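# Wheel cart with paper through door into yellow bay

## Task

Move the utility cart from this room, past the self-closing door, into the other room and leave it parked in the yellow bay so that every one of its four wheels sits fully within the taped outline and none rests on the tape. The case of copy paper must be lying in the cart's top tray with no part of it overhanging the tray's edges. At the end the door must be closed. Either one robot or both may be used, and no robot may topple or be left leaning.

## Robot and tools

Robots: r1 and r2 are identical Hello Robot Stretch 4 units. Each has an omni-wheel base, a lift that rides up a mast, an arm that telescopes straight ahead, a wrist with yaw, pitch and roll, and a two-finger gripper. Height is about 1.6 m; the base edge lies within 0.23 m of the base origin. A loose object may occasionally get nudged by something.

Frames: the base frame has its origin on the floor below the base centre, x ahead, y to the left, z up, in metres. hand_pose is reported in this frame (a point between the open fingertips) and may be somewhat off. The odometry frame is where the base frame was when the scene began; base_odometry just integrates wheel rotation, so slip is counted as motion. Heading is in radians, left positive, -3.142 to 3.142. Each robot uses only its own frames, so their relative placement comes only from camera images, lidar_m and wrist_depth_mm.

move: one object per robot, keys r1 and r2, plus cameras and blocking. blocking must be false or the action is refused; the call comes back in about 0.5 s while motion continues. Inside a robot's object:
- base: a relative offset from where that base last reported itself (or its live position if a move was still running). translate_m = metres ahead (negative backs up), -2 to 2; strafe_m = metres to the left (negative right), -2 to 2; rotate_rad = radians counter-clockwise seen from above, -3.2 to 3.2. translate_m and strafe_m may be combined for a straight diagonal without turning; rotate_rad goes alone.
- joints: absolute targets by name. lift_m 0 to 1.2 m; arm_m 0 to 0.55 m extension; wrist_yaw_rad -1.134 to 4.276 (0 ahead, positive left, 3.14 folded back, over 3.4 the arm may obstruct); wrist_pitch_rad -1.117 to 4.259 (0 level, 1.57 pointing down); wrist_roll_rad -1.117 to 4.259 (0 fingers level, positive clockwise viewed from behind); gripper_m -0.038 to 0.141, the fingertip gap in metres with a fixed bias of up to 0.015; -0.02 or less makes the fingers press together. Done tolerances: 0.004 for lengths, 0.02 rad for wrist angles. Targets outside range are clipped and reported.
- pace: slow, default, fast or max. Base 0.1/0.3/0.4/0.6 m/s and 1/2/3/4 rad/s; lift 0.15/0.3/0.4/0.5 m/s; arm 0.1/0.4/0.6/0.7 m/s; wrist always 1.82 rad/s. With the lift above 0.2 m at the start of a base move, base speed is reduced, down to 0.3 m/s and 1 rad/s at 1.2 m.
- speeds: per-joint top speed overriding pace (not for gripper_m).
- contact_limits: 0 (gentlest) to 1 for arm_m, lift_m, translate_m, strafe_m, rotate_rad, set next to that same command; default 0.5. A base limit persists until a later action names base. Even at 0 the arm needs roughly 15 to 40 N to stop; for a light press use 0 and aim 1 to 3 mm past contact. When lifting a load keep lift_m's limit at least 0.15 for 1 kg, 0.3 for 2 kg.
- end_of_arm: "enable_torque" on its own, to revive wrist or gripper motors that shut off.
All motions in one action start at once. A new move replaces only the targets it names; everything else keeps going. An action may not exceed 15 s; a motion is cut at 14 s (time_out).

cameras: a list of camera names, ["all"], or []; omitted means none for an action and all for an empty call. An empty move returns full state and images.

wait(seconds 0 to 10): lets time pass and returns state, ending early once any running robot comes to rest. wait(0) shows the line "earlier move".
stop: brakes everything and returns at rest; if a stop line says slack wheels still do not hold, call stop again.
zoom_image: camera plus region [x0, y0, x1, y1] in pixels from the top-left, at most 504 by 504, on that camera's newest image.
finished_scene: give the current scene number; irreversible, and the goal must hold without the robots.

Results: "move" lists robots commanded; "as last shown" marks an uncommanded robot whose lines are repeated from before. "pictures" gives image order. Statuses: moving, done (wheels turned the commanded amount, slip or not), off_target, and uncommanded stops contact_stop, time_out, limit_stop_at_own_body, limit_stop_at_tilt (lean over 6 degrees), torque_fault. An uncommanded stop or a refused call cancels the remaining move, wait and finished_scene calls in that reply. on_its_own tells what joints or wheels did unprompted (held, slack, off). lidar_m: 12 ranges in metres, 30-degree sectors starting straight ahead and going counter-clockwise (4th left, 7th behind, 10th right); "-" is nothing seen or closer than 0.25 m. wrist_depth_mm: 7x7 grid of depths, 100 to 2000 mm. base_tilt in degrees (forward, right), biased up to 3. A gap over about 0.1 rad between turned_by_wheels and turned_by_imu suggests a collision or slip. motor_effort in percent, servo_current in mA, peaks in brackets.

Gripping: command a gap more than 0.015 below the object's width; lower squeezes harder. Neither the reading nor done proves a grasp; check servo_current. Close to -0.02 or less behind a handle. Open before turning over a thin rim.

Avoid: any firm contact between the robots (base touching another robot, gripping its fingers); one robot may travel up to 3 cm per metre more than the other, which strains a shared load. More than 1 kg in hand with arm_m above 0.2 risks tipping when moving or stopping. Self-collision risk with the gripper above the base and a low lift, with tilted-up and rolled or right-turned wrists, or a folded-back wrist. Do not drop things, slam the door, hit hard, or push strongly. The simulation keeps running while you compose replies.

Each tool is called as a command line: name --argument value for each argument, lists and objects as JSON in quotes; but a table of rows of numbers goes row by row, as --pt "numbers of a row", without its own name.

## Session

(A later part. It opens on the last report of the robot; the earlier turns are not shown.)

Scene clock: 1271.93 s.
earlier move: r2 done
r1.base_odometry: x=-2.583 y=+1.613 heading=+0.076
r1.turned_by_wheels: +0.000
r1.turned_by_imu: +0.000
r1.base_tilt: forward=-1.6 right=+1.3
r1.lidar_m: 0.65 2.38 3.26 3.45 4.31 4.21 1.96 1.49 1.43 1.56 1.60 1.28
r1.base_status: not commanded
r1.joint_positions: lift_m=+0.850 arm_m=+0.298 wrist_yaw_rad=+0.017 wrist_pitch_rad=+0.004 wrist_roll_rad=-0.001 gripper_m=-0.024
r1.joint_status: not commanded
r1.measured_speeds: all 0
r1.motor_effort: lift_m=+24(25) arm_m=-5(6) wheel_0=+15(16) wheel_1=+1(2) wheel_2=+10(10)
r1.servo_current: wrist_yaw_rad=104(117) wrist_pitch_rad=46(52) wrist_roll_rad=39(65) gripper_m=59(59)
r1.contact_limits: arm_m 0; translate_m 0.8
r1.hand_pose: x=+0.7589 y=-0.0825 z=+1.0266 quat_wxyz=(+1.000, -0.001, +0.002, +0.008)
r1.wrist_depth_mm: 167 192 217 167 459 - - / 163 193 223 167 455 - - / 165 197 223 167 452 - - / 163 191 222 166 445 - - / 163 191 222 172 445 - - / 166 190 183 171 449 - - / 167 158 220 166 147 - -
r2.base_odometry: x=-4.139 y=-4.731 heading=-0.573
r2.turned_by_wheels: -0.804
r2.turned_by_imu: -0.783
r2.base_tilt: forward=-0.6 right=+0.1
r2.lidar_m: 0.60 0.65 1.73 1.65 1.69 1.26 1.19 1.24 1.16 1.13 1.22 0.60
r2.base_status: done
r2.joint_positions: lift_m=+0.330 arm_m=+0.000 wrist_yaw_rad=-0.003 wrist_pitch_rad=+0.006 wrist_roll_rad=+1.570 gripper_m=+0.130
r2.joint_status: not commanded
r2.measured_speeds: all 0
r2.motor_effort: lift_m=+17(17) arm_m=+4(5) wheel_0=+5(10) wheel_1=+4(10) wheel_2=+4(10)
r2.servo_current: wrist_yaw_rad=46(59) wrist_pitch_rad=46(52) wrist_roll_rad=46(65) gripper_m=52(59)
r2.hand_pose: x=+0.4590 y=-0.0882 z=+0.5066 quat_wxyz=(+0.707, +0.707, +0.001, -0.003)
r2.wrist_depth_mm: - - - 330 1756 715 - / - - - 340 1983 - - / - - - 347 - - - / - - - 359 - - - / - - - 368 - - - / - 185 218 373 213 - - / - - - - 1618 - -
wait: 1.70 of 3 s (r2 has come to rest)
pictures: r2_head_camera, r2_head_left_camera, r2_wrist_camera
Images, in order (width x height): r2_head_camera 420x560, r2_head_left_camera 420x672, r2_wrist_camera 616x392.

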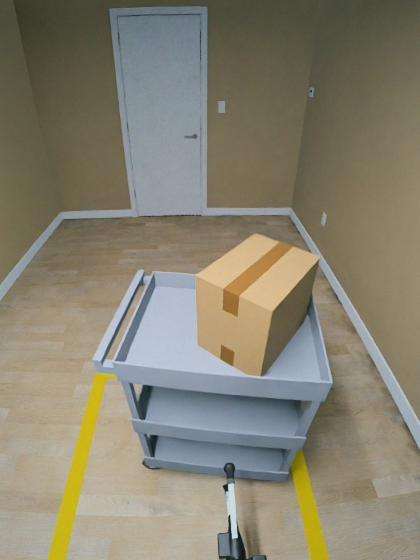

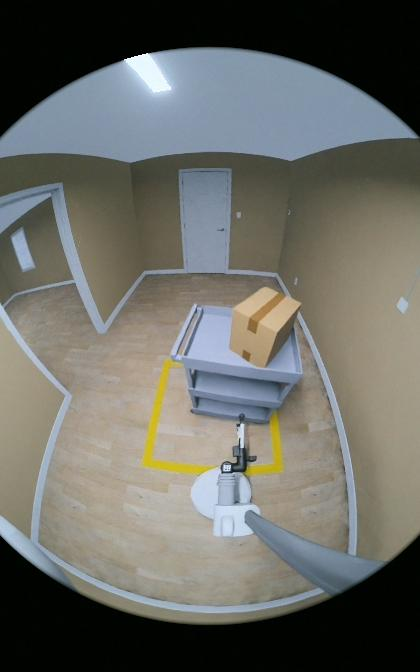

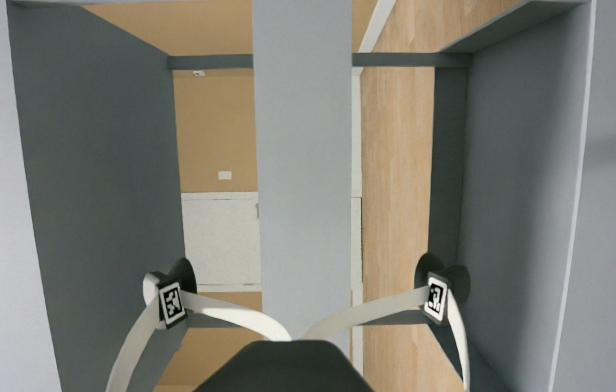

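move --blocking false --r2 '{"base":{"translate_m":0.205},"pace":"slow","contact_limits":{"translate_m":0.1}}'

wait --seconds 3

move --blocking false --r2 '{"joints":{"gripper_m":0.03}}'

wait --seconds 1.8

move --blocking false --r2 '{"base":{"translate_m":-0.06,"strafe_m":0.14},"pace":"slow"}'

wait --seconds 3 --cameras '["r2_head_camera","r2_head_left_camera","r2_wrist_camera"]'

Scene clock: 1290.37 s.
move: r2 moving
r1: as last shown
r1.contact_limits: arm_m 0; translate_m 0.8
r2.base_odometry: x=-4.128 y=-4.738 heading=-0.573
r2.turned_by_wheels: +0.000
r2.turned_by_imu: +0.001
r2.base_tilt: forward=-0.7 right=+0.1
r2.lidar_m: 0.56 0.65 1.74 1.66 1.73 1.26 1.20 1.27 1.19 1.13 1.21 0.59
r2.base_status: translate_m moving
r2.joint_positions: lift_m=+0.330 arm_m=+0.000 wrist_yaw_rad=-0.003 wrist_pitch_rad=+0.006 wrist_roll_rad=+1.570 gripper_m=+0.130
r2.joint_status: not commanded
r2.measured_speeds: translate_m=+0.048 strafe_m=+0.000 rotate_rad=-0.003 lift_m=+0.000 arm_m=+0.000 wrist_yaw_rad=+0.000 wrist_pitch_rad=+0.000 wrist_roll_rad=+0.000
r2.motor_effort: lift_m=+17(17) arm_m=+4(5) wheel_0=+8(10) wheel_1=+4(7) wheel_2=-7(9)
r2.servo_current: wrist_yaw_rad=52(59) wrist_pitch_rad=52(52) wrist_roll_rad=59(59) gripper_m=46(59)
r2.contact_limits: translate_m 0.1
r2.hand_pose: x=+0.4590 y=-0.0882 z=+0.5066 quat_wxyz=(+0.707, +0.707, +0.001, -0.003)
r2.wrist_depth_mm: - - - 322 1661 723 - / - - - 330 1756 - - / - - - 338 1756 - - / - - - 347 - - - / - - - 357 - - - / - 186 218 362 213 - - / - - - - 1537 - -
pictures: none

Scene clock: 1293.20 s.
earlier move: r2 done
r1.base_odometry: x=-2.583 y=+1.613 heading=+0.076
r1.turned_by_wheels: +0.000
r1.turned_by_imu: +0.000
r1.base_tilt: forward=-1.5 right=+1.2
r1.lidar_m: 0.67 2.39 3.28 3.48 4.31 4.22 1.99 1.48 1.46 1.54 1.57 1.29
r1.base_status: not commanded
r1.joint_positions: lift_m=+0.850 arm_m=+0.298 wrist_yaw_rad=+0.017 wrist_pitch_rad=+0.004 wrist_roll_rad=-0.001 gripper_m=-0.024
r1.joint_status: not commanded
r1.measured_speeds: all 0
r1.motor_effort: lift_m=+24(24) arm_m=-5(5) wheel_0=+15(16) wheel_1=+1(2) wheel_2=+10(10)
r1.servo_current: wrist_yaw_rad=104(111) wrist_pitch_rad=46(52) wrist_roll_rad=59(72) gripper_m=59(59)
r1.contact_limits: arm_m 0; translate_m 0.8
r1.hand_pose: x=+0.7589 y=-0.0825 z=+1.0266 quat_wxyz=(+1.000, -0.001, +0.002, +0.008)
r1.wrist_depth_mm: 167 192 216 167 455 - - / 163 192 224 167 455 - - / 165 198 223 166 452 - - / 163 191 222 166 449 - - / 163 190 221 172 445 - - / 166 190 183 171 449 - - / 167 157 218 165 148 - -
r2.base_odometry: x=-3.967 y=-4.842 heading=-0.573
r2.turned_by_wheels: +0.000
r2.turned_by_imu: +0.001
r2.base_tilt: forward=-0.7 right=+0.1
r2.lidar_m: 0.37 0.44 1.68 1.62 1.73 1.44 1.41 1.46 1.18 1.14 1.18 0.41
r2.base_status: done
r2.joint_positions: lift_m=+0.330 arm_m=+0.000 wrist_yaw_rad=-0.003 wrist_pitch_rad=+0.006 wrist_roll_rad=+1.570 gripper_m=+0.130
r2.joint_status: not commanded
r2.measured_speeds: all 0
r2.motor_effort: lift_m=+17(17) arm_m=+4(5) wheel_0=+7(10) wheel_1=+5(7) wheel_2=-9(10)
r2.servo_current: wrist_yaw_rad=46(59) wrist_pitch_rad=46(52) wrist_roll_rad=39(65) gripper_m=46(59)
r2.contact_limits: translate_m 0.1
r2.hand_pose: x=+0.4590 y=-0.0882 z=+0.5066 quat_wxyz=(+0.707, +0.707, +0.001, -0.003)
r2.wrist_depth_mm: - - 151 151 - - - / - - 156 155 155 1138 - / - - 160 159 - 1182 - / - - 165 164 164 1308 - / - 634 168 168 - 1182 - / - 193 173 173 174 187 - / - - - - - 668 -
wait: 2.83 of 3 s (r2 has come to rest)
pictures: none

Scene clock: 1293.70 s.
move: r2 moving
r1: as last shown
r1.contact_limits: arm_m 0; translate_m 0.8
r2.base_odometry: x=-3.967 y=-4.842 heading=-0.573
r2.turned_by_wheels: +0.000
r2.turned_by_imu: +0.000
r2.base_tilt: forward=-0.7 right=+0.1
r2.lidar_m: 0.39 0.46 1.73 1.64 1.74 1.46 1.40 1.44 1.18 1.14 1.18 0.40
r2.base_status: not commanded
r2.joint_positions: lift_m=+0.330 arm_m=+0.000 wrist_yaw_rad=-0.003 wrist_pitch_rad=+0.006 wrist_roll_rad=+1.570 gripper_m=+0.117
r2.joint_status: gripper_m moving
r2.measured_speeds: all 0
r2.motor_effort: lift_m=+17(17) arm_m=+4(5) wheel_0=+7(7) wheel_1=+5(5) wheel_2=-8(9)
r2.servo_current: wrist_yaw_rad=39(52) wrist_pitch_rad=39(46) wrist_roll_rad=39(52) gripper_m=130(130)
r2.contact_limits: translate_m 0.1
r2.hand_pose: x=+0.4590 y=-0.0882 z=+0.5066 quat_wxyz=(+0.707, +0.707, +0.001, -0.003)
r2.wrist_depth_mm: - - 150 150 - - - / - - 155 154 155 1138 - / - - 159 159 - - - / - - 164 163 163 1281 - / - - 168 167 169 1182 - / - 188 173 173 173 182 - / - - - - - 668 -
pictures: none

Scene clock: 1295.10 s.
earlier move: r2 done
r1.base_odometry: x=-2.583 y=+1.613 heading=+0.076
r1.turned_by_wheels: +0.000
r1.turned_by_imu: +0.000
r1.base_tilt: forward=-1.6 right=+1.3
r1.lidar_m: 0.66 2.41 3.27 3.46 4.31 4.22 1.99 1.49 1.45 1.54 1.57 1.27
r1.base_status: not commanded
r1.joint_positions: lift_m=+0.850 arm_m=+0.298 wrist_yaw_rad=+0.017 wrist_pitch_rad=+0.004 wrist_roll_rad=-0.001 gripper_m=-0.024
r1.joint_status: not commanded
r1.measured_speeds: all 0
r1.motor_effort: lift_m=+24(24) arm_m=-5(5) wheel_0=+15(15) wheel_1=+1(2) wheel_2=+10(10)
r1.servo_current: wrist_yaw_rad=98(111) wrist_pitch_rad=39(52) wrist_roll_rad=59(65) gripper_m=59(65)
r1.contact_limits: arm_m 0; translate_m 0.8
r1.hand_pose: x=+0.7589 y=-0.0825 z=+1.0266 quat_wxyz=(+1.000, -0.001, +0.002, +0.008)
r1.wrist_depth_mm: 167 192 216 166 459 - - / 163 191 224 167 455 - - / 165 198 223 166 452 - - / 163 191 224 166 449 - - / 163 191 222 173 449 - - / 166 191 183 171 445 - - / 167 157 219 166 148 - -
r2.base_odometry: x=-3.967 y=-4.842 heading=-0.573
r2.turned_by_wheels: +0.000
r2.turned_by_imu: +0.000
r2.base_tilt: forward=-0.7 right=+0.1
r2.lidar_m: 0.40 0.44 1.72 1.63 1.74 1.45 1.38 1.45 1.20 1.14 0.52 0.39
r2.base_status: not commanded
r2.joint_positions: lift_m=+0.330 arm_m=+0.000 wrist_yaw_rad=-0.001 wrist_pitch_rad=+0.006 wrist_roll_rad=+1.570 gripper_m=+0.031
r2.joint_status: all done
r2.measured_speeds: all 0
r2.motor_effort: lift_m=+17(17) arm_m=+4(5) wheel_0=+3(7) wheel_1=+4(5) wheel_2=-3(9)
r2.servo_current: wrist_yaw_rad=46(59) wrist_pitch_rad=39(52) wrist_roll_rad=39(59) gripper_m=137(267)
r2.contact_limits: translate_m 0.1
r2.hand_pose: x=+0.4591 y=-0.0878 z=+0.5066 quat_wxyz=(+0.707, +0.707, +0.002, -0.002)
r2.wrist_depth_mm: - - 146 146 - - - / - - 150 150 - - - / - - 154 154 - 1229 - / - - 159 159 - 1255 - / - - 164 163 - - - / - 172 168 169 177 163 - / - 143 175 - - 627 -
wait: 1.40 of 1.8 s (r2 has come to rest)
pictures: none

Scene clock: 1295.60 s.
move: r2 moving
r1: as last shown
r1.contact_limits: arm_m 0; translate_m 0.8
r2.base_odometry: x=-3.964 y=-4.830 heading=-0.572
r2.turned_by_wheels: +0.000
r2.turned_by_imu: +0.000
r2.base_tilt: forward=-0.6 right=+0.1
r2.lidar_m: 0.39 0.43 1.69 1.63 1.73 1.46 1.40 1.49 1.22 1.15 0.52 0.40
r2.base_status: translate_m moving; strafe_m moving
r2.joint_positions: lift_m=+0.330 arm_m=+0.000 wrist_yaw_rad=-0.001 wrist_pitch_rad=+0.006 wrist_roll_rad=+1.570 gripper_m=+0.031
r2.joint_status: not commanded
r2.measured_speeds: translate_m=-0.020 strafe_m=+0.046 rotate_rad=-0.004 lift_m=+0.000 arm_m=+0.000 wrist_yaw_rad=+0.000 wrist_pitch_rad=+0.000 wrist_roll_rad=+0.000
r2.motor_effort: lift_m=+17(17) arm_m=+4(4) wheel_0=-10(13) wheel_1=+7(7) wheel_2=+9(11)
r2.servo_current: wrist_yaw_rad=52(65) wrist_pitch_rad=52(52) wrist_roll_rad=52(59) gripper_m=137(137)
r2.hand_pose: x=+0.4592 y=-0.0878 z=+0.5066 quat_wxyz=(+0.707, +0.707, +0.002, -0.002)
r2.wrist_depth_mm: - - 145 146 - - - / - - 150 150 - - - / - - 154 155 - 1255 - / - - 160 159 - 1281 - / - - 164 164 - - - / - 172 169 169 177 163 - / - 143 174 - - 621 -
pictures: none

Scene clock: 1297.90 s.
earlier move: r2 done
r1.base_odometry: x=-2.583 y=+1.613 heading=+0.076
r1.turned_by_wheels: +0.000
r1.turned_by_imu: +0.000
r1.base_tilt: forward=-1.6 right=+1.2
r1.lidar_m: 0.66 2.37 3.26 3.49 4.32 4.22 1.97 1.48 1.45 1.54 1.60 1.26
r1.base_status: not commanded
r1.joint_positions: lift_m=+0.850 arm_m=+0.298 wrist_yaw_rad=+0.017 wrist_pitch_rad=+0.004 wrist_roll_rad=-0.001 gripper_m=-0.024
r1.joint_status: not commanded
r1.measured_speeds: all 0
r1.motor_effort: lift_m=+24(24) arm_m=-5(5) wheel_0=+14(15) wheel_1=+1(1) wheel_2=+10(10)
r1.servo_current: wrist_yaw_rad=85(117) wrist_pitch_rad=52(52) wrist_roll_rad=39(72) gripper_m=59(59)
r1.contact_limits: arm_m 0; translate_m 0.8
r1.hand_pose: x=+0.7589 y=-0.0825 z=+1.0266 quat_wxyz=(+1.000, -0.001, +0.002, +0.008)
r1.wrist_depth_mm: 168 193 216 167 455 - - / 163 193 224 166 452 - - / 165 198 223 166 449 - - / 163 191 222 166 449 - - / 163 191 221 172 445 - - / 166 190 184 171 442 - - / 167 158 220 165 147 - -
r2.base_odometry: x=-3.941 y=-4.692 heading=-0.573
r2.turned_by_wheels: +0.000
r2.turned_by_imu: -0.001
r2.base_tilt: forward=-0.7 right=+0.1
r2.lidar_m: 0.40 0.52 1.58 1.50 1.59 1.40 1.33 1.40 1.34 1.27 0.41 0.36
r2.base_status: done
r2.joint_positions: lift_m=+0.330 arm_m=+0.000 wrist_yaw_rad=-0.004 wrist_pitch_rad=+0.006 wrist_roll_rad=+1.570 gripper_m=+0.031
r2.joint_status: not commanded
r2.measured_speeds: all 0
r2.motor_effort: lift_m=+17(17) arm_m=+4(4) wheel_0=-6(18) wheel_1=+4(7) wheel_2=+2(11)
r2.servo_current: wrist_yaw_rad=52(65) wrist_pitch_rad=46(52) wrist_roll_rad=39(65) gripper_m=124(137)
r2.hand_pose: x=+0.4589 y=-0.0885 z=+0.5066 quat_wxyz=(+0.707, +0.707, +0.001, -0.003)
r2.wrist_depth_mm: - - 118 119 - - - / - - 127 126 - - - / - - 137 136 136 - - / - - 145 145 - - - / - 691 157 157 160 - - / - 171 171 171 178 163 - / - - - - - 1078 -
wait: 2.30 of 3 s (r2 has come to rest)
Images, in order (width x height): r2_head_camera 420x560, r2_head_left_camera 420x672, r2_wrist_camera 616x392.

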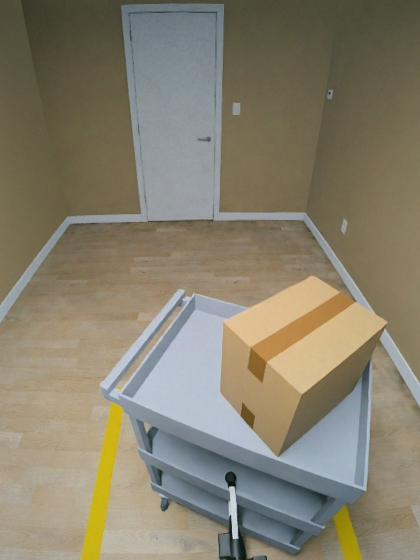

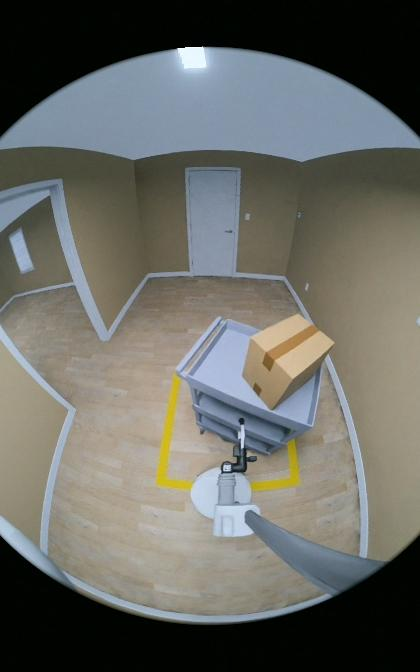

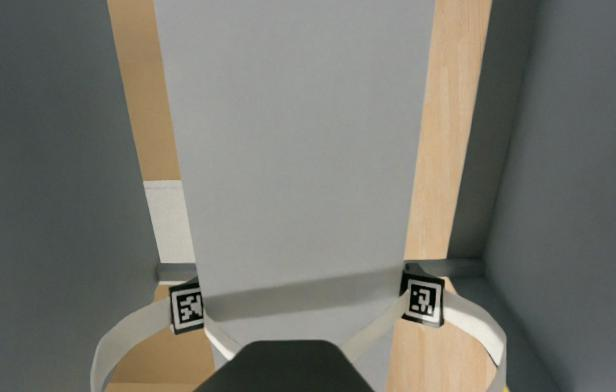

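move --blocking false --r2 '{"joints":{"gripper_m":0.13}}'

wait --seconds 1.8

move --blocking false --r2 '{"base":{"translate_m":-0.13},"pace":"slow"}'

wait --seconds 2.2

move --blocking false --r2 '{"base":{"strafe_m":-0.17},"joints":{"gripper_m":-0.02}}'

wait --seconds 1.8 --cameras '["r2_head_camera","r2_head_left_camera","r2_wrist_camera"]'

Scene clock: 1314.17 s.
move: r2 moving
r1: as last shown
r1.contact_limits: arm_m 0; translate_m 0.8
r2.base_odometry: x=-3.941 y=-4.692 heading=-0.573
r2.turned_by_wheels: +0.000
r2.turned_by_imu: +0.001
r2.base_tilt: forward=-0.7 right=+0.1
r2.lidar_m: 0.42 0.54 1.57 1.51 1.59 1.41 1.32 1.41 1.35 1.26 0.39 0.38
r2.base_status: not commanded
r2.joint_positions: lift_m=+0.330 arm_m=+0.000 wrist_yaw_rad=-0.004 wrist_pitch_rad=+0.006 wrist_roll_rad=+1.570 gripper_m=+0.050
r2.joint_status: gripper_m moving
r2.measured_speeds: all 0
r2.motor_effort: lift_m=+17(17) arm_m=+4(4) wheel_0=-5(7) wheel_1=+4(4) wheel_2=+1(2)
r2.servo_current: wrist_yaw_rad=39(52) wrist_pitch_rad=46(52) wrist_roll_rad=52(59) gripper_m=65(85)
r2.hand_pose: x=+0.4589 y=-0.0885 z=+0.5066 quat_wxyz=(+0.707, +0.707, +0.001, -0.003)
r2.wrist_depth_mm: - - 120 121 - - - / - - 128 128 - - - / - - 138 138 - - - / - - 150 148 - - - / - 699 160 160 - - - / - 169 178 176 179 160 - / - - - - - 1182 -
pictures: none

Scene clock: 1315.57 s.
earlier move: r2 done
r1.base_odometry: x=-2.583 y=+1.613 heading=+0.076
r1.turned_by_wheels: +0.000
r1.turned_by_imu: +0.000
r1.base_tilt: forward=-1.6 right=+1.3
r1.lidar_m: 0.67 2.37 3.26 3.50 4.33 4.21 2.00 1.48 1.45 1.55 1.58 1.26
r1.base_status: not commanded
r1.joint_positions: lift_m=+0.850 arm_m=+0.298 wrist_yaw_rad=+0.017 wrist_pitch_rad=+0.004 wrist_roll_rad=-0.001 gripper_m=-0.024
r1.joint_status: not commanded
r1.measured_speeds: all 0
r1.motor_effort: lift_m=+24(24) arm_m=-5(6) wheel_0=+14(15) wheel_1=+1(1) wheel_2=+10(10)
r1.servo_current: wrist_yaw_rad=98(117) wrist_pitch_rad=46(52) wrist_roll_rad=39(65) gripper_m=59(59)
r1.contact_limits: arm_m 0; translate_m 0.8
r1.hand_pose: x=+0.7589 y=-0.0825 z=+1.0266 quat_wxyz=(+1.000, -0.001, +0.002, +0.008)
r1.wrist_depth_mm: 167 193 216 167 459 - - / 164 193 223 167 459 - - / 165 196 224 166 452 - - / 163 191 223 166 452 - - / 163 191 222 172 445 - - / 166 190 183 172 452 - - / 167 158 220 165 147 - -
r2.base_odometry: x=-3.941 y=-4.692 heading=-0.573
r2.turned_by_wheels: +0.000
r2.turned_by_imu: +0.000
r2.base_tilt: forward=-0.7 right=+0.0
r2.lidar_m: 0.40 0.55 1.57 1.52 1.56 1.41 1.33 1.40 1.32 1.26 0.44 0.39
r2.base_status: not commanded
r2.joint_positions: lift_m=+0.330 arm_m=+0.000 wrist_yaw_rad=-0.003 wrist_pitch_rad=+0.006 wrist_roll_rad=+1.570 gripper_m=+0.130
r2.joint_status: all done
r2.measured_speeds: all 0
r2.motor_effort: lift_m=+17(17) arm_m=+4(4) wheel_0=-4(7) wheel_1=+4(4) wheel_2=+1(2)
r2.servo_current: wrist_yaw_rad=39(59) wrist_pitch_rad=46(52) wrist_roll_rad=52(59) gripper_m=46(117)
r2.hand_pose: x=+0.4590 y=-0.0883 z=+0.5066 quat_wxyz=(+0.707, +0.707, +0.001, -0.003)
r2.wrist_depth_mm: - - 129 129 - - - / - - 138 138 - - - / - - 148 149 - - - / - - 162 160 161 - - / - - 177 174 180 - - / - 189 186 186 190 - - / - - - - - 1098 -
wait: 1.40 of 1.8 s (r2 has come to rest)
pictures: none

Scene clock: 1316.07 s.
move: r2 moving
r1: as last shown
r1.contact_limits: arm_m 0; translate_m 0.8
r2.base_odometry: x=-3.952 y=-4.685 heading=-0.573
r2.turned_by_wheels: +0.000
r2.turned_by_imu: +0.000
r2.base_tilt: forward=-0.7 right=+0.1
r2.lidar_m: 0.42 0.55 1.59 1.52 1.60 1.39 1.33 1.39 1.33 1.28 0.44 0.40
r2.base_status: translate_m moving
r2.joint_positions: lift_m=+0.330 arm_m=+0.000 wrist_yaw_rad=-0.003 wrist_pitch_rad=+0.006 wrist_roll_rad=+1.570 gripper_m=+0.130
r2.joint_status: not commanded
r2.measured_speeds: translate_m=-0.049 strafe_m=+0.000 rotate_rad=-0.002 lift_m=+0.000 arm_m=+0.000 wrist_yaw_rad=+0.000 wrist_pitch_rad=+0.000 wrist_roll_rad=+0.000
r2.motor_effort: lift_m=+17(17) arm_m=+4(4) wheel_0=-6(8) wheel_1=-5(7) wheel_2=+9(11)
r2.servo_current: wrist_yaw_rad=52(52) wrist_pitch_rad=46(52) wrist_roll_rad=39(59) gripper_m=52(52)
r2.hand_pose: x=+0.4590 y=-0.0883 z=+0.5066 quat_wxyz=(+0.707, +0.707, +0.001, -0.003)
r2.wrist_depth_mm: - - 138 138 138 - - / - - 148 147 - - - / - - 160 158 - - - / - - 175 170 - - - / - - 191 185 215 - - / - 189 198 198 195 - - / - - - - - 1098 -
pictures: none

Scene clock: 1318.13 s.
earlier move: r2 done
r1.base_odometry: x=-2.583 y=+1.613 heading=+0.076
r1.turned_by_wheels: +0.000
r1.turned_by_imu: +0.000
r1.base_tilt: forward=-1.6 right=+1.3
r1.lidar_m: 0.65 2.36 3.26 3.49 4.30 4.22 1.95 1.48 1.45 1.55 1.59 1.25
r1.base_status: not commanded
r1.joint_positions: lift_m=+0.850 arm_m=+0.298 wrist_yaw_rad=+0.017 wrist_pitch_rad=+0.004 wrist_roll_rad=-0.001 gripper_m=-0.024
r1.joint_status: not commanded
r1.measured_speeds: all 0
r1.motor_effort: lift_m=+24(24) arm_m=-5(6) wheel_0=+15(16) wheel_1=+1(2) wheel_2=+10(10)
r1.servo_current: wrist_yaw_rad=98(111) wrist_pitch_rad=39(52) wrist_roll_rad=39(65) gripper_m=59(65)
r1.contact_limits: arm_m 0; translate_m 0.8
r1.hand_pose: x=+0.7589 y=-0.0825 z=+1.0266 quat_wxyz=(+1.000, -0.001, +0.002, +0.008)
r1.wrist_depth_mm: 168 193 217 167 462 - - / 164 191 224 166 455 - - / 165 197 223 166 455 - - / 163 191 223 166 449 - - / 163 190 222 172 449 - - / 166 190 183 171 445 - - / 167 157 220 166 148 - -
r2.base_odometry: x=-4.050 y=-4.622 heading=-0.573
r2.turned_by_wheels: +0.000
r2.turned_by_imu: +0.000
r2.base_tilt: forward=-0.7 right=+0.1
r2.lidar_m: 0.54 0.71 1.54 1.50 1.57 1.24 1.21 1.27 1.33 1.26 1.32 0.50
r2.base_status: done
r2.joint_positions: lift_m=+0.330 arm_m=+0.000 wrist_yaw_rad=-0.003 wrist_pitch_rad=+0.006 wrist_roll_rad=+1.570 gripper_m=+0.130
r2.joint_status: not commanded
r2.measured_speeds: all 0
r2.motor_effort: lift_m=+17(17) arm_m=+4(4) wheel_0=-5(10) wheel_1=-4(8) wheel_2=+5(11)
r2.servo_current: wrist_yaw_rad=59(59) wrist_pitch_rad=46(52) wrist_roll_rad=46(65) gripper_m=46(59)
r2.hand_pose: x=+0.4590 y=-0.0883 z=+0.5066 quat_wxyz=(+0.707, +0.707, +0.001, -0.003)
r2.wrist_depth_mm: - - - 234 1499 - - / - - - 251 1576 - - / - - - 268 1537 - - / - - - 289 1708 - - / - - - 314 1756 - - / - 189 219 336 195 - - / - - - - 1618 1182 -
wait: 2.07 of 2.2 s (r2 has come to rest)
pictures: none

Scene clock: 1318.63 s.
move: r2 moving
r1: as last shown
r1.contact_limits: arm_m 0; translate_m 0.8
r2.base_odometry: x=-4.070 y=-4.652 heading=-0.573
r2.turned_by_wheels: +0.000
r2.turned_by_imu: +0.000
r2.base_tilt: forward=-0.7 right=+0.1
r2.lidar_m: 0.50 0.68 1.60 1.55 1.64 1.27 1.21 1.27 1.31 1.24 1.29 0.49
r2.base_status: strafe_m moving
r2.joint_positions: lift_m=+0.330 arm_m=+0.000 wrist_yaw_rad=-0.003 wrist_pitch_rad=+0.006 wrist_roll_rad=+1.570 gripper_m=+0.117
r2.joint_status: gripper_m moving
r2.measured_speeds: translate_m=+0.000 strafe_m=-0.142 rotate_rad=-0.002 lift_m=+0.000 arm_m=+0.000 wrist_yaw_rad=+0.000 wrist_pitch_rad=+0.000 wrist_roll_rad=+0.000
r2.motor_effort: lift_m=+17(17) arm_m=+4(4) wheel_0=+11(12) wheel_1=-9(12) wheel_2=-2(3)
r2.servo_current: wrist_yaw_rad=52(59) wrist_pitch_rad=52(52) wrist_roll_rad=39(59) gripper_m=98(98)
r2.hand_pose: x=+0.4590 y=-0.0883 z=+0.5066 quat_wxyz=(+0.707, +0.707, +0.001, -0.003)
r2.wrist_depth_mm: - - - 221 1537 - - / - - - 237 1537 - - / - - - 255 1576 - - / - - - 274 1537 - - / - - - 298 1537 - - / - 186 198 319 197 - - / - 661 - - 1576 1182 -
pictures: none

Scene clock: 1320.43 s.
earlier move: r2 done
r1.base_odometry: x=-2.583 y=+1.613 heading=+0.076
r1.turned_by_wheels: +0.000
r1.turned_by_imu: +0.000
r1.base_tilt: forward=-1.6 right=+1.3
r1.lidar_m: 0.68 2.37 3.26 3.48 4.31 4.21 1.94 1.47 1.44 1.53 1.58 1.26
r1.base_status: not commanded
r1.joint_positions: lift_m=+0.850 arm_m=+0.298 wrist_yaw_rad=+0.017 wrist_pitch_rad=+0.004 wrist_roll_rad=-0.001 gripper_m=-0.024
r1.joint_status: not commanded
r1.measured_speeds: all 0
r1.motor_effort: lift_m=+24(24) arm_m=-5(5) wheel_0=+15(16) wheel_1=+1(1) wheel_2=+10(10)
r1.servo_current: wrist_yaw_rad=91(117) wrist_pitch_rad=46(52) wrist_roll_rad=59(72) gripper_m=52(65)
r1.contact_limits: arm_m 0; translate_m 0.8
r1.hand_pose: x=+0.7589 y=-0.0825 z=+1.0266 quat_wxyz=(+1.000, -0.001, +0.002, +0.008)
r1.wrist_depth_mm: 168 192 217 167 459 - - / 163 192 223 167 452 - - / 164 198 224 166 452 - - / 163 191 223 166 452 - - / 163 190 223 172 449 - - / 166 190 183 171 445 - - / 167 157 220 166 147 - -
r2.base_odometry: x=-4.142 y=-4.765 heading=-0.573
r2.turned_by_wheels: +0.000
r2.turned_by_imu: +0.000
r2.base_tilt: forward=-0.7 right=+0.1
r2.lidar_m: 0.48 0.62 1.74 1.67 1.73 1.25 1.20 1.26 1.17 1.10 1.15 0.42
r2.base_status: done
r2.joint_positions: lift_m=+0.330 arm_m=+0.000 wrist_yaw_rad=+0.001 wrist_pitch_rad=+0.003 wrist_roll_rad=+1.570 gripper_m=-0.019
r2.joint_status: all done
r2.measured_speeds: all 0
r2.motor_effort: lift_m=+17(17) arm_m=+4(4) wheel_0=+1(13) wheel_1=-3(13) wheel_2=+0(3)
r2.servo_current: wrist_yaw_rad=52(59) wrist_pitch_rad=46(52) wrist_roll_rad=39(59) gripper_m=98(169)
r2.hand_pose: x=+0.4593 y=-0.0872 z=+0.5073 quat_wxyz=(+0.707, +0.707, +0.001, -0.001)
r2.wrist_depth_mm: - - - - 1921 1008 - / - 627 - 289 1576 - - / 208 211 208 204 211 214 213 / - - - 219 1430 - - / - - - 233 1576 - - / - - 186 201 178 - - / - - - - - - -
wait: 1.80 s; at rest by 1.77 s
Images, in order (width x height): r2_head_camera 420x560, r2_head_left_camera 420x672, r2_wrist_camera 616x392.

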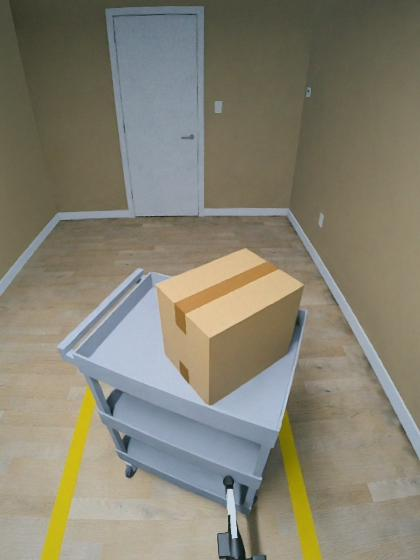

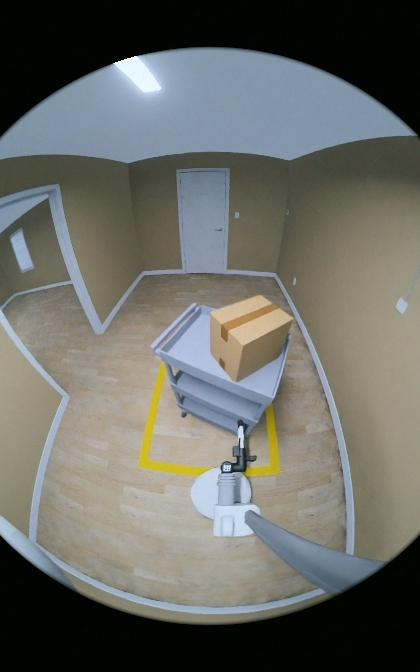

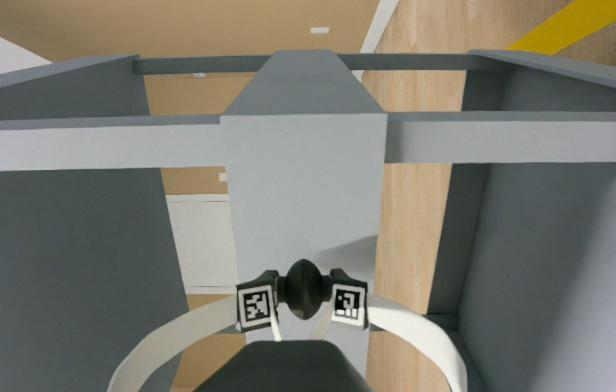

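move --blocking false --r2 '{"base":{"translate_m":0.13},"pace":"slow"}'

wait --seconds 2.5 --cameras '["r2_head_camera","r2_head_left_camera","r2_wrist_camera"]'

Scene clock: 1329.00 s.
move: r2 moving
r1: as last shown
r1.contact_limits: arm_m 0; translate_m 0.8
r2.base_odometry: x=-4.132 y=-4.771 heading=-0.573
r2.turned_by_wheels: +0.000
r2.turned_by_imu: +0.001
r2.base_tilt: forward=-0.7 right=+0.0
r2.lidar_m: 0.45 0.60 1.74 1.68 1.76 1.26 1.22 1.28 1.15 1.11 1.17 0.45
r2.base_status: translate_m moving
r2.joint_positions: lift_m=+0.330 arm_m=+0.000 wrist_yaw_rad=+0.001 wrist_pitch_rad=+0.003 wrist_roll_rad=+1.570 gripper_m=-0.019
r2.joint_status: not commanded
r2.measured_speeds: translate_m=+0.045 strafe_m=+0.000 rotate_rad=-0.002 lift_m=+0.000 arm_m=+0.000 wrist_yaw_rad=+0.000 wrist_pitch_rad=+0.000 wrist_roll_rad=+0.000
r2.motor_effort: lift_m=+17(17) arm_m=+4(4) wheel_0=+9(9) wheel_1=+8(8) wheel_2=-13(13)
r2.servo_current: wrist_yaw_rad=46(59) wrist_pitch_rad=46(46) wrist_roll_rad=59(65) gripper_m=78(98)
r2.hand_pose: x=+0.4593 y=-0.0872 z=+0.5073 quat_wxyz=(+0.707, +0.707, +0.001, -0.001)
r2.wrist_depth_mm: - - - - 1921 976 - / - - - 267 1576 1182 - / 203 203 197 195 200 202 202 / - - - 208 1430 - - / - - - 221 1430 - - / - - 187 200 180 - - / - 137 - - - - -
pictures: none

Scene clock: 1331.10 s.
earlier move: r2 done
r1.base_odometry: x=-2.583 y=+1.613 heading=+0.076
r1.turned_by_wheels: +0.000
r1.turned_by_imu: +0.000
r1.base_tilt: forward=-1.5 right=+1.2
r1.lidar_m: 0.67 2.39 3.27 3.51 4.33 4.22 1.99 1.50 1.45 1.54 1.60 1.27
r1.base_status: not commanded
r1.joint_positions: lift_m=+0.850 arm_m=+0.298 wrist_yaw_rad=+0.017 wrist_pitch_rad=+0.004 wrist_roll_rad=-0.001 gripper_m=-0.024
r1.joint_status: not commanded
r1.measured_speeds: all 0
r1.motor_effort: lift_m=+24(24) arm_m=-5(5) wheel_0=+15(16) wheel_1=+1(1) wheel_2=+10(10)
r1.servo_current: wrist_yaw_rad=104(117) wrist_pitch_rad=46(52) wrist_roll_rad=52(65) gripper_m=46(59)
r1.contact_limits: arm_m 0; translate_m 0.8
r1.hand_pose: x=+0.7589 y=-0.0825 z=+1.0266 quat_wxyz=(+1.000, -0.001, +0.002, +0.008)
r1.wrist_depth_mm: 167 193 216 167 459 - - / 164 192 224 167 459 - - / 164 197 223 167 449 - - / 163 191 222 166 445 - - / 163 191 222 172 449 - - / 166 190 183 171 445 - - / 167 158 220 165 147 - -
r2.base_odometry: x=-4.033 y=-4.835 heading=-0.573
r2.turned_by_wheels: +0.000
r2.turned_by_imu: +0.000
r2.base_tilt: forward=-0.7 right=+0.1
r2.lidar_m: 0.46 0.56 1.74 1.68 1.75 1.40 1.33 1.39 1.14 1.11 1.19 0.42
r2.base_status: done
r2.joint_positions: lift_m=+0.330 arm_m=+0.000 wrist_yaw_rad=+0.000 wrist_pitch_rad=+0.003 wrist_roll_rad=+1.570 gripper_m=-0.019
r2.joint_status: not commanded
r2.measured_speeds: all 0
r2.motor_effort: lift_m=+17(17) arm_m=+4(4) wheel_0=+4(11) wheel_1=+4(8) wheel_2=-7(14)
r2.servo_current: wrist_yaw_rad=39(59) wrist_pitch_rad=39(46) wrist_roll_rad=46(65) gripper_m=85(98)
r2.hand_pose: x=+0.4593 y=-0.0874 z=+0.5073 quat_wxyz=(+0.707, +0.707, +0.001, -0.001)
r2.wrist_depth_mm: - - - - 1921 917 - / 193 193 190 187 192 196 195 / - - 204 199 1430 - - / - - - 213 1464 - - / - - - 224 1618 - - / - - 186 202 180 - - / - - - - - - -
wait: 2.10 of 2.5 s (r2 has come to rest)
Images, in order (width x height): r2_head_camera 420x560, r2_head_left_camera 420x672, r2_wrist_camera 616x392.

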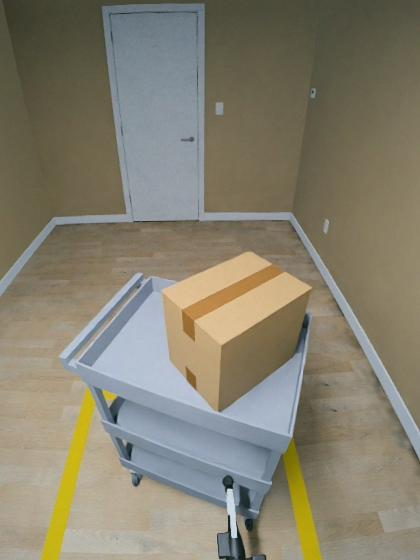

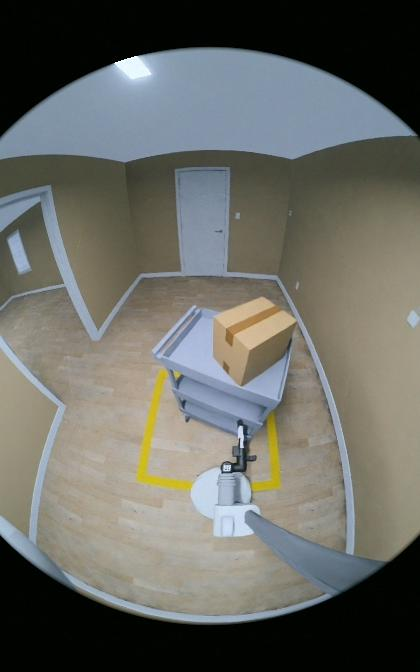

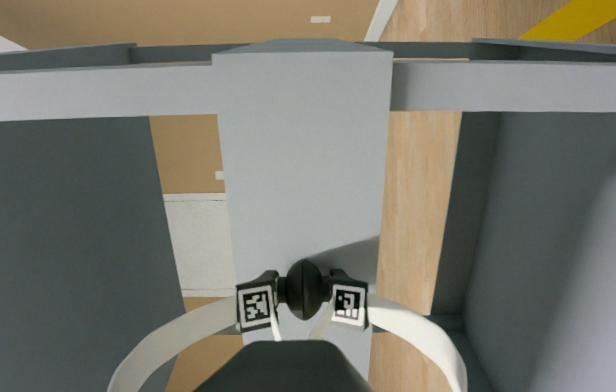

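move --blocking false --r2 '{"base":{"translate_m":0.13,"strafe_m":0.03},"pace":"slow"}'

wait --seconds 2.5 --cameras '["r2_head_camera","r2_head_left_camera","r2_wrist_camera"]'

Scene clock: 1339.07 s.
move: r2 moving
r1: as last shown
r1.contact_limits: arm_m 0; translate_m 0.8
r2.base_odometry: x=-4.021 y=-4.839 heading=-0.573
r2.turned_by_wheels: +0.000
r2.turned_by_imu: +0.001
r2.base_tilt: forward=-0.7 right=+0.1
r2.lidar_m: 0.47 0.59 1.73 1.67 1.78 1.41 1.34 1.44 1.17 1.12 1.18 0.43
r2.base_status: translate_m moving; strafe_m moving
r2.joint_positions: lift_m=+0.330 arm_m=+0.000 wrist_yaw_rad=+0.000 wrist_pitch_rad=+0.003 wrist_roll_rad=+1.570 gripper_m=-0.019
r2.joint_status: not commanded
r2.measured_speeds: translate_m=+0.048 strafe_m=+0.011 rotate_rad=-0.001 lift_m=+0.000 arm_m=+0.000 wrist_yaw_rad=+0.000 wrist_pitch_rad=+0.000 wrist_roll_rad=+0.000
r2.motor_effort: lift_m=+17(17) arm_m=+4(4) wheel_0=+4(9) wheel_1=+8(8) wheel_2=-10(11)
r2.servo_current: wrist_yaw_rad=52(52) wrist_pitch_rad=46(46) wrist_roll_rad=52(52) gripper_m=85(85)
r2.hand_pose: x=+0.4593 y=-0.0874 z=+0.5073 quat_wxyz=(+0.707, +0.707, +0.001, -0.001)
r2.wrist_depth_mm: - - - - 1921 991 - / 193 195 191 187 193 193 196 / - - - 199 1430 - - / - - - 213 1397 - - / - - - 225 1618 - - / - - 186 202 180 - - / - - - - - - -
pictures: none

Scene clock: 1341.17 s.
earlier move: r2 done
r1.base_odometry: x=-2.583 y=+1.613 heading=+0.076
r1.turned_by_wheels: +0.000
r1.turned_by_imu: +0.000
r1.base_tilt: forward=-1.6 right=+1.3
r1.lidar_m: 0.66 2.37 3.26 3.47 4.33 4.20 1.97 1.49 1.46 1.55 1.59 1.24
r1.base_status: not commanded
r1.joint_positions: lift_m=+0.850 arm_m=+0.298 wrist_yaw_rad=+0.017 wrist_pitch_rad=+0.004 wrist_roll_rad=-0.001 gripper_m=-0.024
r1.joint_status: not commanded
r1.measured_speeds: all 0
r1.motor_effort: lift_m=+24(25) arm_m=-5(5) wheel_0=+14(16) wheel_1=+1(1) wheel_2=+10(10)
r1.servo_current: wrist_yaw_rad=85(117) wrist_pitch_rad=52(52) wrist_roll_rad=46(65) gripper_m=52(59)
r1.contact_limits: arm_m 0; translate_m 0.8
r1.hand_pose: x=+0.7589 y=-0.0825 z=+1.0266 quat_wxyz=(+1.000, -0.001, +0.002, +0.008)
r1.wrist_depth_mm: 167 192 217 167 459 - - / 164 191 223 167 462 - - / 165 198 224 167 455 - - / 163 191 223 166 445 - - / 163 191 222 172 449 - - / 166 190 184 171 445 - - / 167 157 219 165 148 - -
r2.base_odometry: x=-3.908 y=-4.880 heading=-0.573
r2.turned_by_wheels: +0.000
r2.turned_by_imu: +0.000
r2.base_tilt: forward=-0.7 right=+0.1
r2.lidar_m: 0.44 0.61 2.20 1.65 1.74 1.53 1.46 1.54 1.21 1.13 1.22 0.43
r2.base_status: done
r2.joint_positions: lift_m=+0.330 arm_m=+0.000 wrist_yaw_rad=+0.000 wrist_pitch_rad=+0.003 wrist_roll_rad=+1.570 gripper_m=-0.019
r2.joint_status: not commanded
r2.measured_speeds: all 0
r2.motor_effort: lift_m=+17(17) arm_m=+4(4) wheel_0=+3(10) wheel_1=+4(9) wheel_2=-8(13)
r2.servo_current: wrist_yaw_rad=65(65) wrist_pitch_rad=39(46) wrist_roll_rad=46(59) gripper_m=78(91)
r2.hand_pose: x=+0.4593 y=-0.0874 z=+0.5073 quat_wxyz=(+0.707, +0.707, +0.001, -0.001)
r2.wrist_depth_mm: 175 175 171 169 174 177 - / 181 627 185 180 183 1182 - / - - 199 194 1430 - - / - - - 209 1397 - - / - - - 224 1618 - - / - - 186 200 178 - - / - - - - - - -
wait: 2.10 of 2.5 s (r2 has come to rest)
Images, in order (width x height): r2_head_camera 420x560, r2_head_left_camera 420x672, r2_wrist_camera 616x392.

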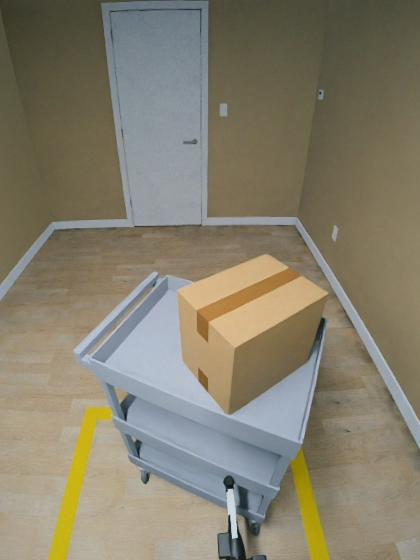

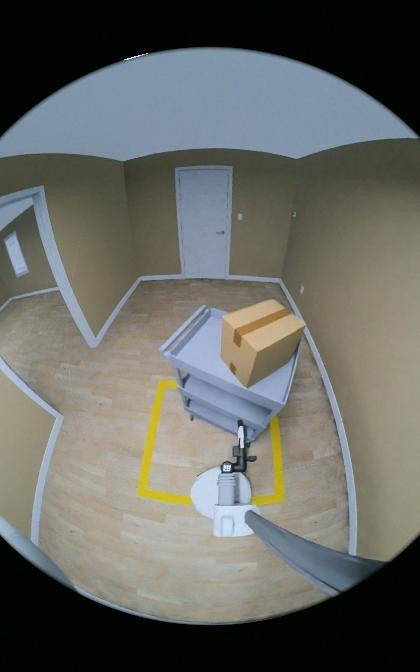

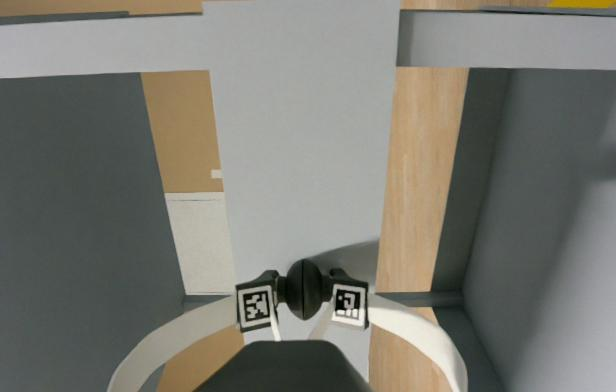

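move --blocking false --r2 '{"base":{"translate_m":-0.1},"joints":{"gripper_m":0.13}}'

wait --seconds 1.5

move --blocking false --r2 '{"base":{"strafe_m":0.28}}'

wait --seconds 2.2 --cameras '["r2_wrist_camera","r2_head_camera"]'

Scene clock: 1349.43 s.
move: r2 moving
r1: as last shown
r1.contact_limits: arm_m 0; translate_m 0.8
r2.base_odometry: x=-3.934 y=-4.863 heading=-0.574
r2.turned_by_wheels: +0.000
r2.turned_by_imu: +0.000
r2.base_tilt: forward=-0.7 right=+0.1
r2.lidar_m: 0.49 0.65 2.22 1.65 1.73 1.52 1.45 1.52 1.20 1.14 1.22 0.46
r2.base_status: translate_m moving
r2.joint_positions: lift_m=+0.330 arm_m=+0.000 wrist_yaw_rad=+0.000 wrist_pitch_rad=+0.003 wrist_roll_rad=+1.570 gripper_m=+0.005
r2.joint_status: gripper_m moving
r2.measured_speeds: translate_m=-0.122 strafe_m=+0.000 rotate_rad=+0.000 lift_m=+0.000 arm_m=+0.000 wrist_yaw_rad=+0.000 wrist_pitch_rad=+0.000 wrist_roll_rad=+0.000
r2.motor_effort: lift_m=+17(17) arm_m=+4(4) wheel_0=-7(8) wheel_1=-7(7) wheel_2=+12(12)
r2.servo_current: wrist_yaw_rad=46(59) wrist_pitch_rad=46(46) wrist_roll_rad=39(52) gripper_m=98(98)
r2.hand_pose: x=+0.4593 y=-0.0874 z=+0.5073 quat_wxyz=(+0.707, +0.707, +0.001, -0.001)
r2.wrist_depth_mm: 200 200 314 196 202 202 - / 205 206 206 205 208 207 - / - 683 - 220 1397 - - / - - - 236 1576 - - / - - - 252 1576 - - / - - 189 193 174 - - / - - - - - - -
pictures: none

Scene clock: 1350.93 s.
earlier move: r2 moving
r1.base_odometry: x=-2.583 y=+1.613 heading=+0.076
r1.turned_by_wheels: +0.000
r1.turned_by_imu: +0.000
r1.base_tilt: forward=-1.6 right=+1.2
r1.lidar_m: 0.67 2.42 3.28 3.47 4.31 4.22 1.94 1.48 1.46 1.53 1.59 1.26
r1.base_status: not commanded
r1.joint_positions: lift_m=+0.850 arm_m=+0.298 wrist_yaw_rad=+0.017 wrist_pitch_rad=+0.004 wrist_roll_rad=-0.001 gripper_m=-0.024
r1.joint_status: not commanded
r1.measured_speeds: all 0
r1.motor_effort: lift_m=+24(24) arm_m=-5(5) wheel_0=+15(15) wheel_1=+1(2) wheel_2=+10(10)
r1.servo_current: wrist_yaw_rad=98(124) wrist_pitch_rad=46(52) wrist_roll_rad=46(65) gripper_m=52(59)
r1.contact_limits: arm_m 0; translate_m 0.8
r1.hand_pose: x=+0.7589 y=-0.0825 z=+1.0266 quat_wxyz=(+1.000, -0.001, +0.002, +0.008)
r1.wrist_depth_mm: 168 192 216 167 455 - - / 164 192 223 167 455 - - / 166 198 224 166 452 - - / 164 191 222 166 449 - - / 163 191 222 172 452 - - / 166 191 183 171 445 - - / 167 157 221 165 147 - -
r2.base_odometry: x=-3.992 y=-4.826 heading=-0.573
r2.turned_by_wheels: +0.000
r2.turned_by_imu: +0.000
r2.base_tilt: forward=-0.7 right=+0.1
r2.lidar_m: 0.54 0.74 1.70 1.66 1.73 1.43 1.37 1.41 1.18 1.13 1.18 0.54
r2.base_status: done
r2.joint_positions: lift_m=+0.330 arm_m=+0.000 wrist_yaw_rad=+0.000 wrist_pitch_rad=+0.003 wrist_roll_rad=+1.570 gripper_m=+0.130
r2.joint_status: gripper_m moving
r2.measured_speeds: all 0
r2.motor_effort: lift_m=+17(17) arm_m=+4(4) wheel_0=-3(9) wheel_1=-4(8) wheel_2=+3(13)
r2.servo_current: wrist_yaw_rad=39(59) wrist_pitch_rad=46(46) wrist_roll_rad=46(52) gripper_m=65(124)
r2.hand_pose: x=+0.4593 y=-0.0874 z=+0.5073 quat_wxyz=(+0.707, +0.707, +0.001, -0.001)
r2.wrist_depth_mm: - - - - 1983 991 - / 274 274 279 271 277 277 279 / - - - 285 1537 - - / - - - 309 1808 - - / - - - 332 1808 - - / - 186 201 351 195 - - / - - - - 1618 - -
wait: 1.50 s; no rest
pictures: none

Scene clock: 1351.43 s.
earlier move: r2 done
move: r2 moving
r1: as last shown
r1.contact_limits: arm_m 0; translate_m 0.8
r2.base_odometry: x=-3.972 y=-4.796 heading=-0.573
r2.turned_by_wheels: +0.000
r2.turned_by_imu: +0.000
r2.base_tilt: forward=-0.7 right=+0.1
r2.lidar_m: 0.57 0.76 1.66 1.62 1.69 1.43 1.36 1.43 1.22 1.16 1.22 0.55
r2.base_status: strafe_m moving
r2.joint_positions: lift_m=+0.330 arm_m=+0.000 wrist_yaw_rad=+0.000 wrist_pitch_rad=+0.003 wrist_roll_rad=+1.570 gripper_m=+0.130
r2.joint_status: all done
r2.measured_speeds: translate_m=+0.001 strafe_m=+0.142 rotate_rad=-0.008 lift_m=+0.000 arm_m=+0.000 wrist_yaw_rad=+0.000 wrist_pitch_rad=+0.000 wrist_roll_rad=+0.000
r2.motor_effort: lift_m=+17(17) arm_m=+4(4) wheel_0=-8(12) wheel_1=+11(12) wheel_2=-1(2)
r2.servo_current: wrist_yaw_rad=52(52) wrist_pitch_rad=46(46) wrist_roll_rad=46(52) gripper_m=52(59)
r2.hand_pose: x=+0.4593 y=-0.0874 z=+0.5073 quat_wxyz=(+0.707, +0.707, +0.001, -0.001)
r2.wrist_depth_mm: 277 273 276 268 277 276 274 / 278 277 - 282 1397 - - / - - - 301 1756 - - / - - - 324 - - - / - - - 345 1863 - - / - 189 218 370 212 - - / 427 - - - 1618 - -
pictures: none

Scene clock: 1353.20 s.
earlier move: r2 done
r1.base_odometry: x=-2.583 y=+1.613 heading=+0.076
r1.turned_by_wheels: +0.000
r1.turned_by_imu: +0.000
r1.base_tilt: forward=-1.6 right=+1.2
r1.lidar_m: 0.67 2.37 3.28 3.49 4.31 4.22 1.94 1.49 1.45 1.56 1.59 1.23
r1.base_status: not commanded
r1.joint_positions: lift_m=+0.850 arm_m=+0.298 wrist_yaw_rad=+0.017 wrist_pitch_rad=+0.004 wrist_roll_rad=-0.001 gripper_m=-0.024
r1.joint_status: not commanded
r1.measured_speeds: all 0
r1.motor_effort: lift_m=+24(25) arm_m=-5(5) wheel_0=+15(15) wheel_1=+1(1) wheel_2=+10(10)
r1.servo_current: wrist_yaw_rad=91(124) wrist_pitch_rad=39(52) wrist_roll_rad=46(65) gripper_m=52(65)
r1.contact_limits: arm_m 0; translate_m 0.8
r1.hand_pose: x=+0.7589 y=-0.0825 z=+1.0266 quat_wxyz=(+1.000, -0.001, +0.002, +0.008)
r1.wrist_depth_mm: 168 192 216 167 462 - - / 163 191 224 167 455 - - / 165 198 223 167 452 - - / 163 191 222 166 445 - - / 163 191 222 172 449 - - / 167 190 183 171 445 - - / 167 158 220 166 147 - -
r2.base_odometry: x=-3.840 y=-4.591 heading=-0.573
r2.turned_by_wheels: +0.000
r2.turned_by_imu: +0.001
r2.base_tilt: forward=-0.6 right=+0.1
r2.lidar_m: 0.68 2.07 1.43 1.38 1.42 1.40 1.36 1.43 1.50 1.41 0.73 0.65
r2.base_status: done
r2.joint_positions: lift_m=+0.330 arm_m=+0.000 wrist_yaw_rad=+0.000 wrist_pitch_rad=+0.003 wrist_roll_rad=+1.570 gripper_m=+0.130
r2.joint_status: all done
r2.measured_speeds: all 0
r2.motor_effort: lift_m=+17(17) arm_m=+4(4) wheel_0=-1(12) wheel_1=+2(12) wheel_2=+0(2)
r2.servo_current: wrist_yaw_rad=39(65) wrist_pitch_rad=39(46) wrist_roll_rad=39(59) gripper_m=52(59)
r2.hand_pose: x=+0.4593 y=-0.0874 z=+0.5073 quat_wxyz=(+0.707, +0.707, +0.001, -0.001)
r2.wrist_depth_mm: - - - 359 1921 - - / - - - 387 - - - / 413 - - 418 - - - / 445 - - 449 - - 449 / 488 621 - 496 - 615 500 / - 521 199 517 192 530 668 / - - - - 1576 1098 707
wait: 1.77 of 2.2 s (r2 has come to rest)
pictures: r2_head_camera, r2_wrist_camera
Images, in order (width x height): r2_head_camera 420x560, r2_wrist_camera 616x392.

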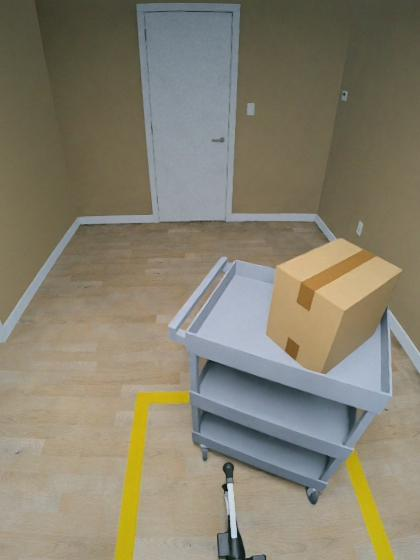

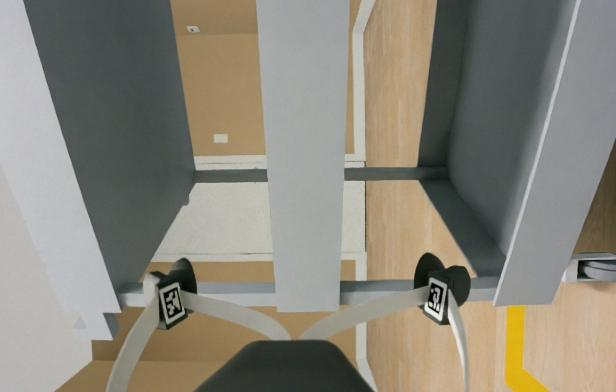

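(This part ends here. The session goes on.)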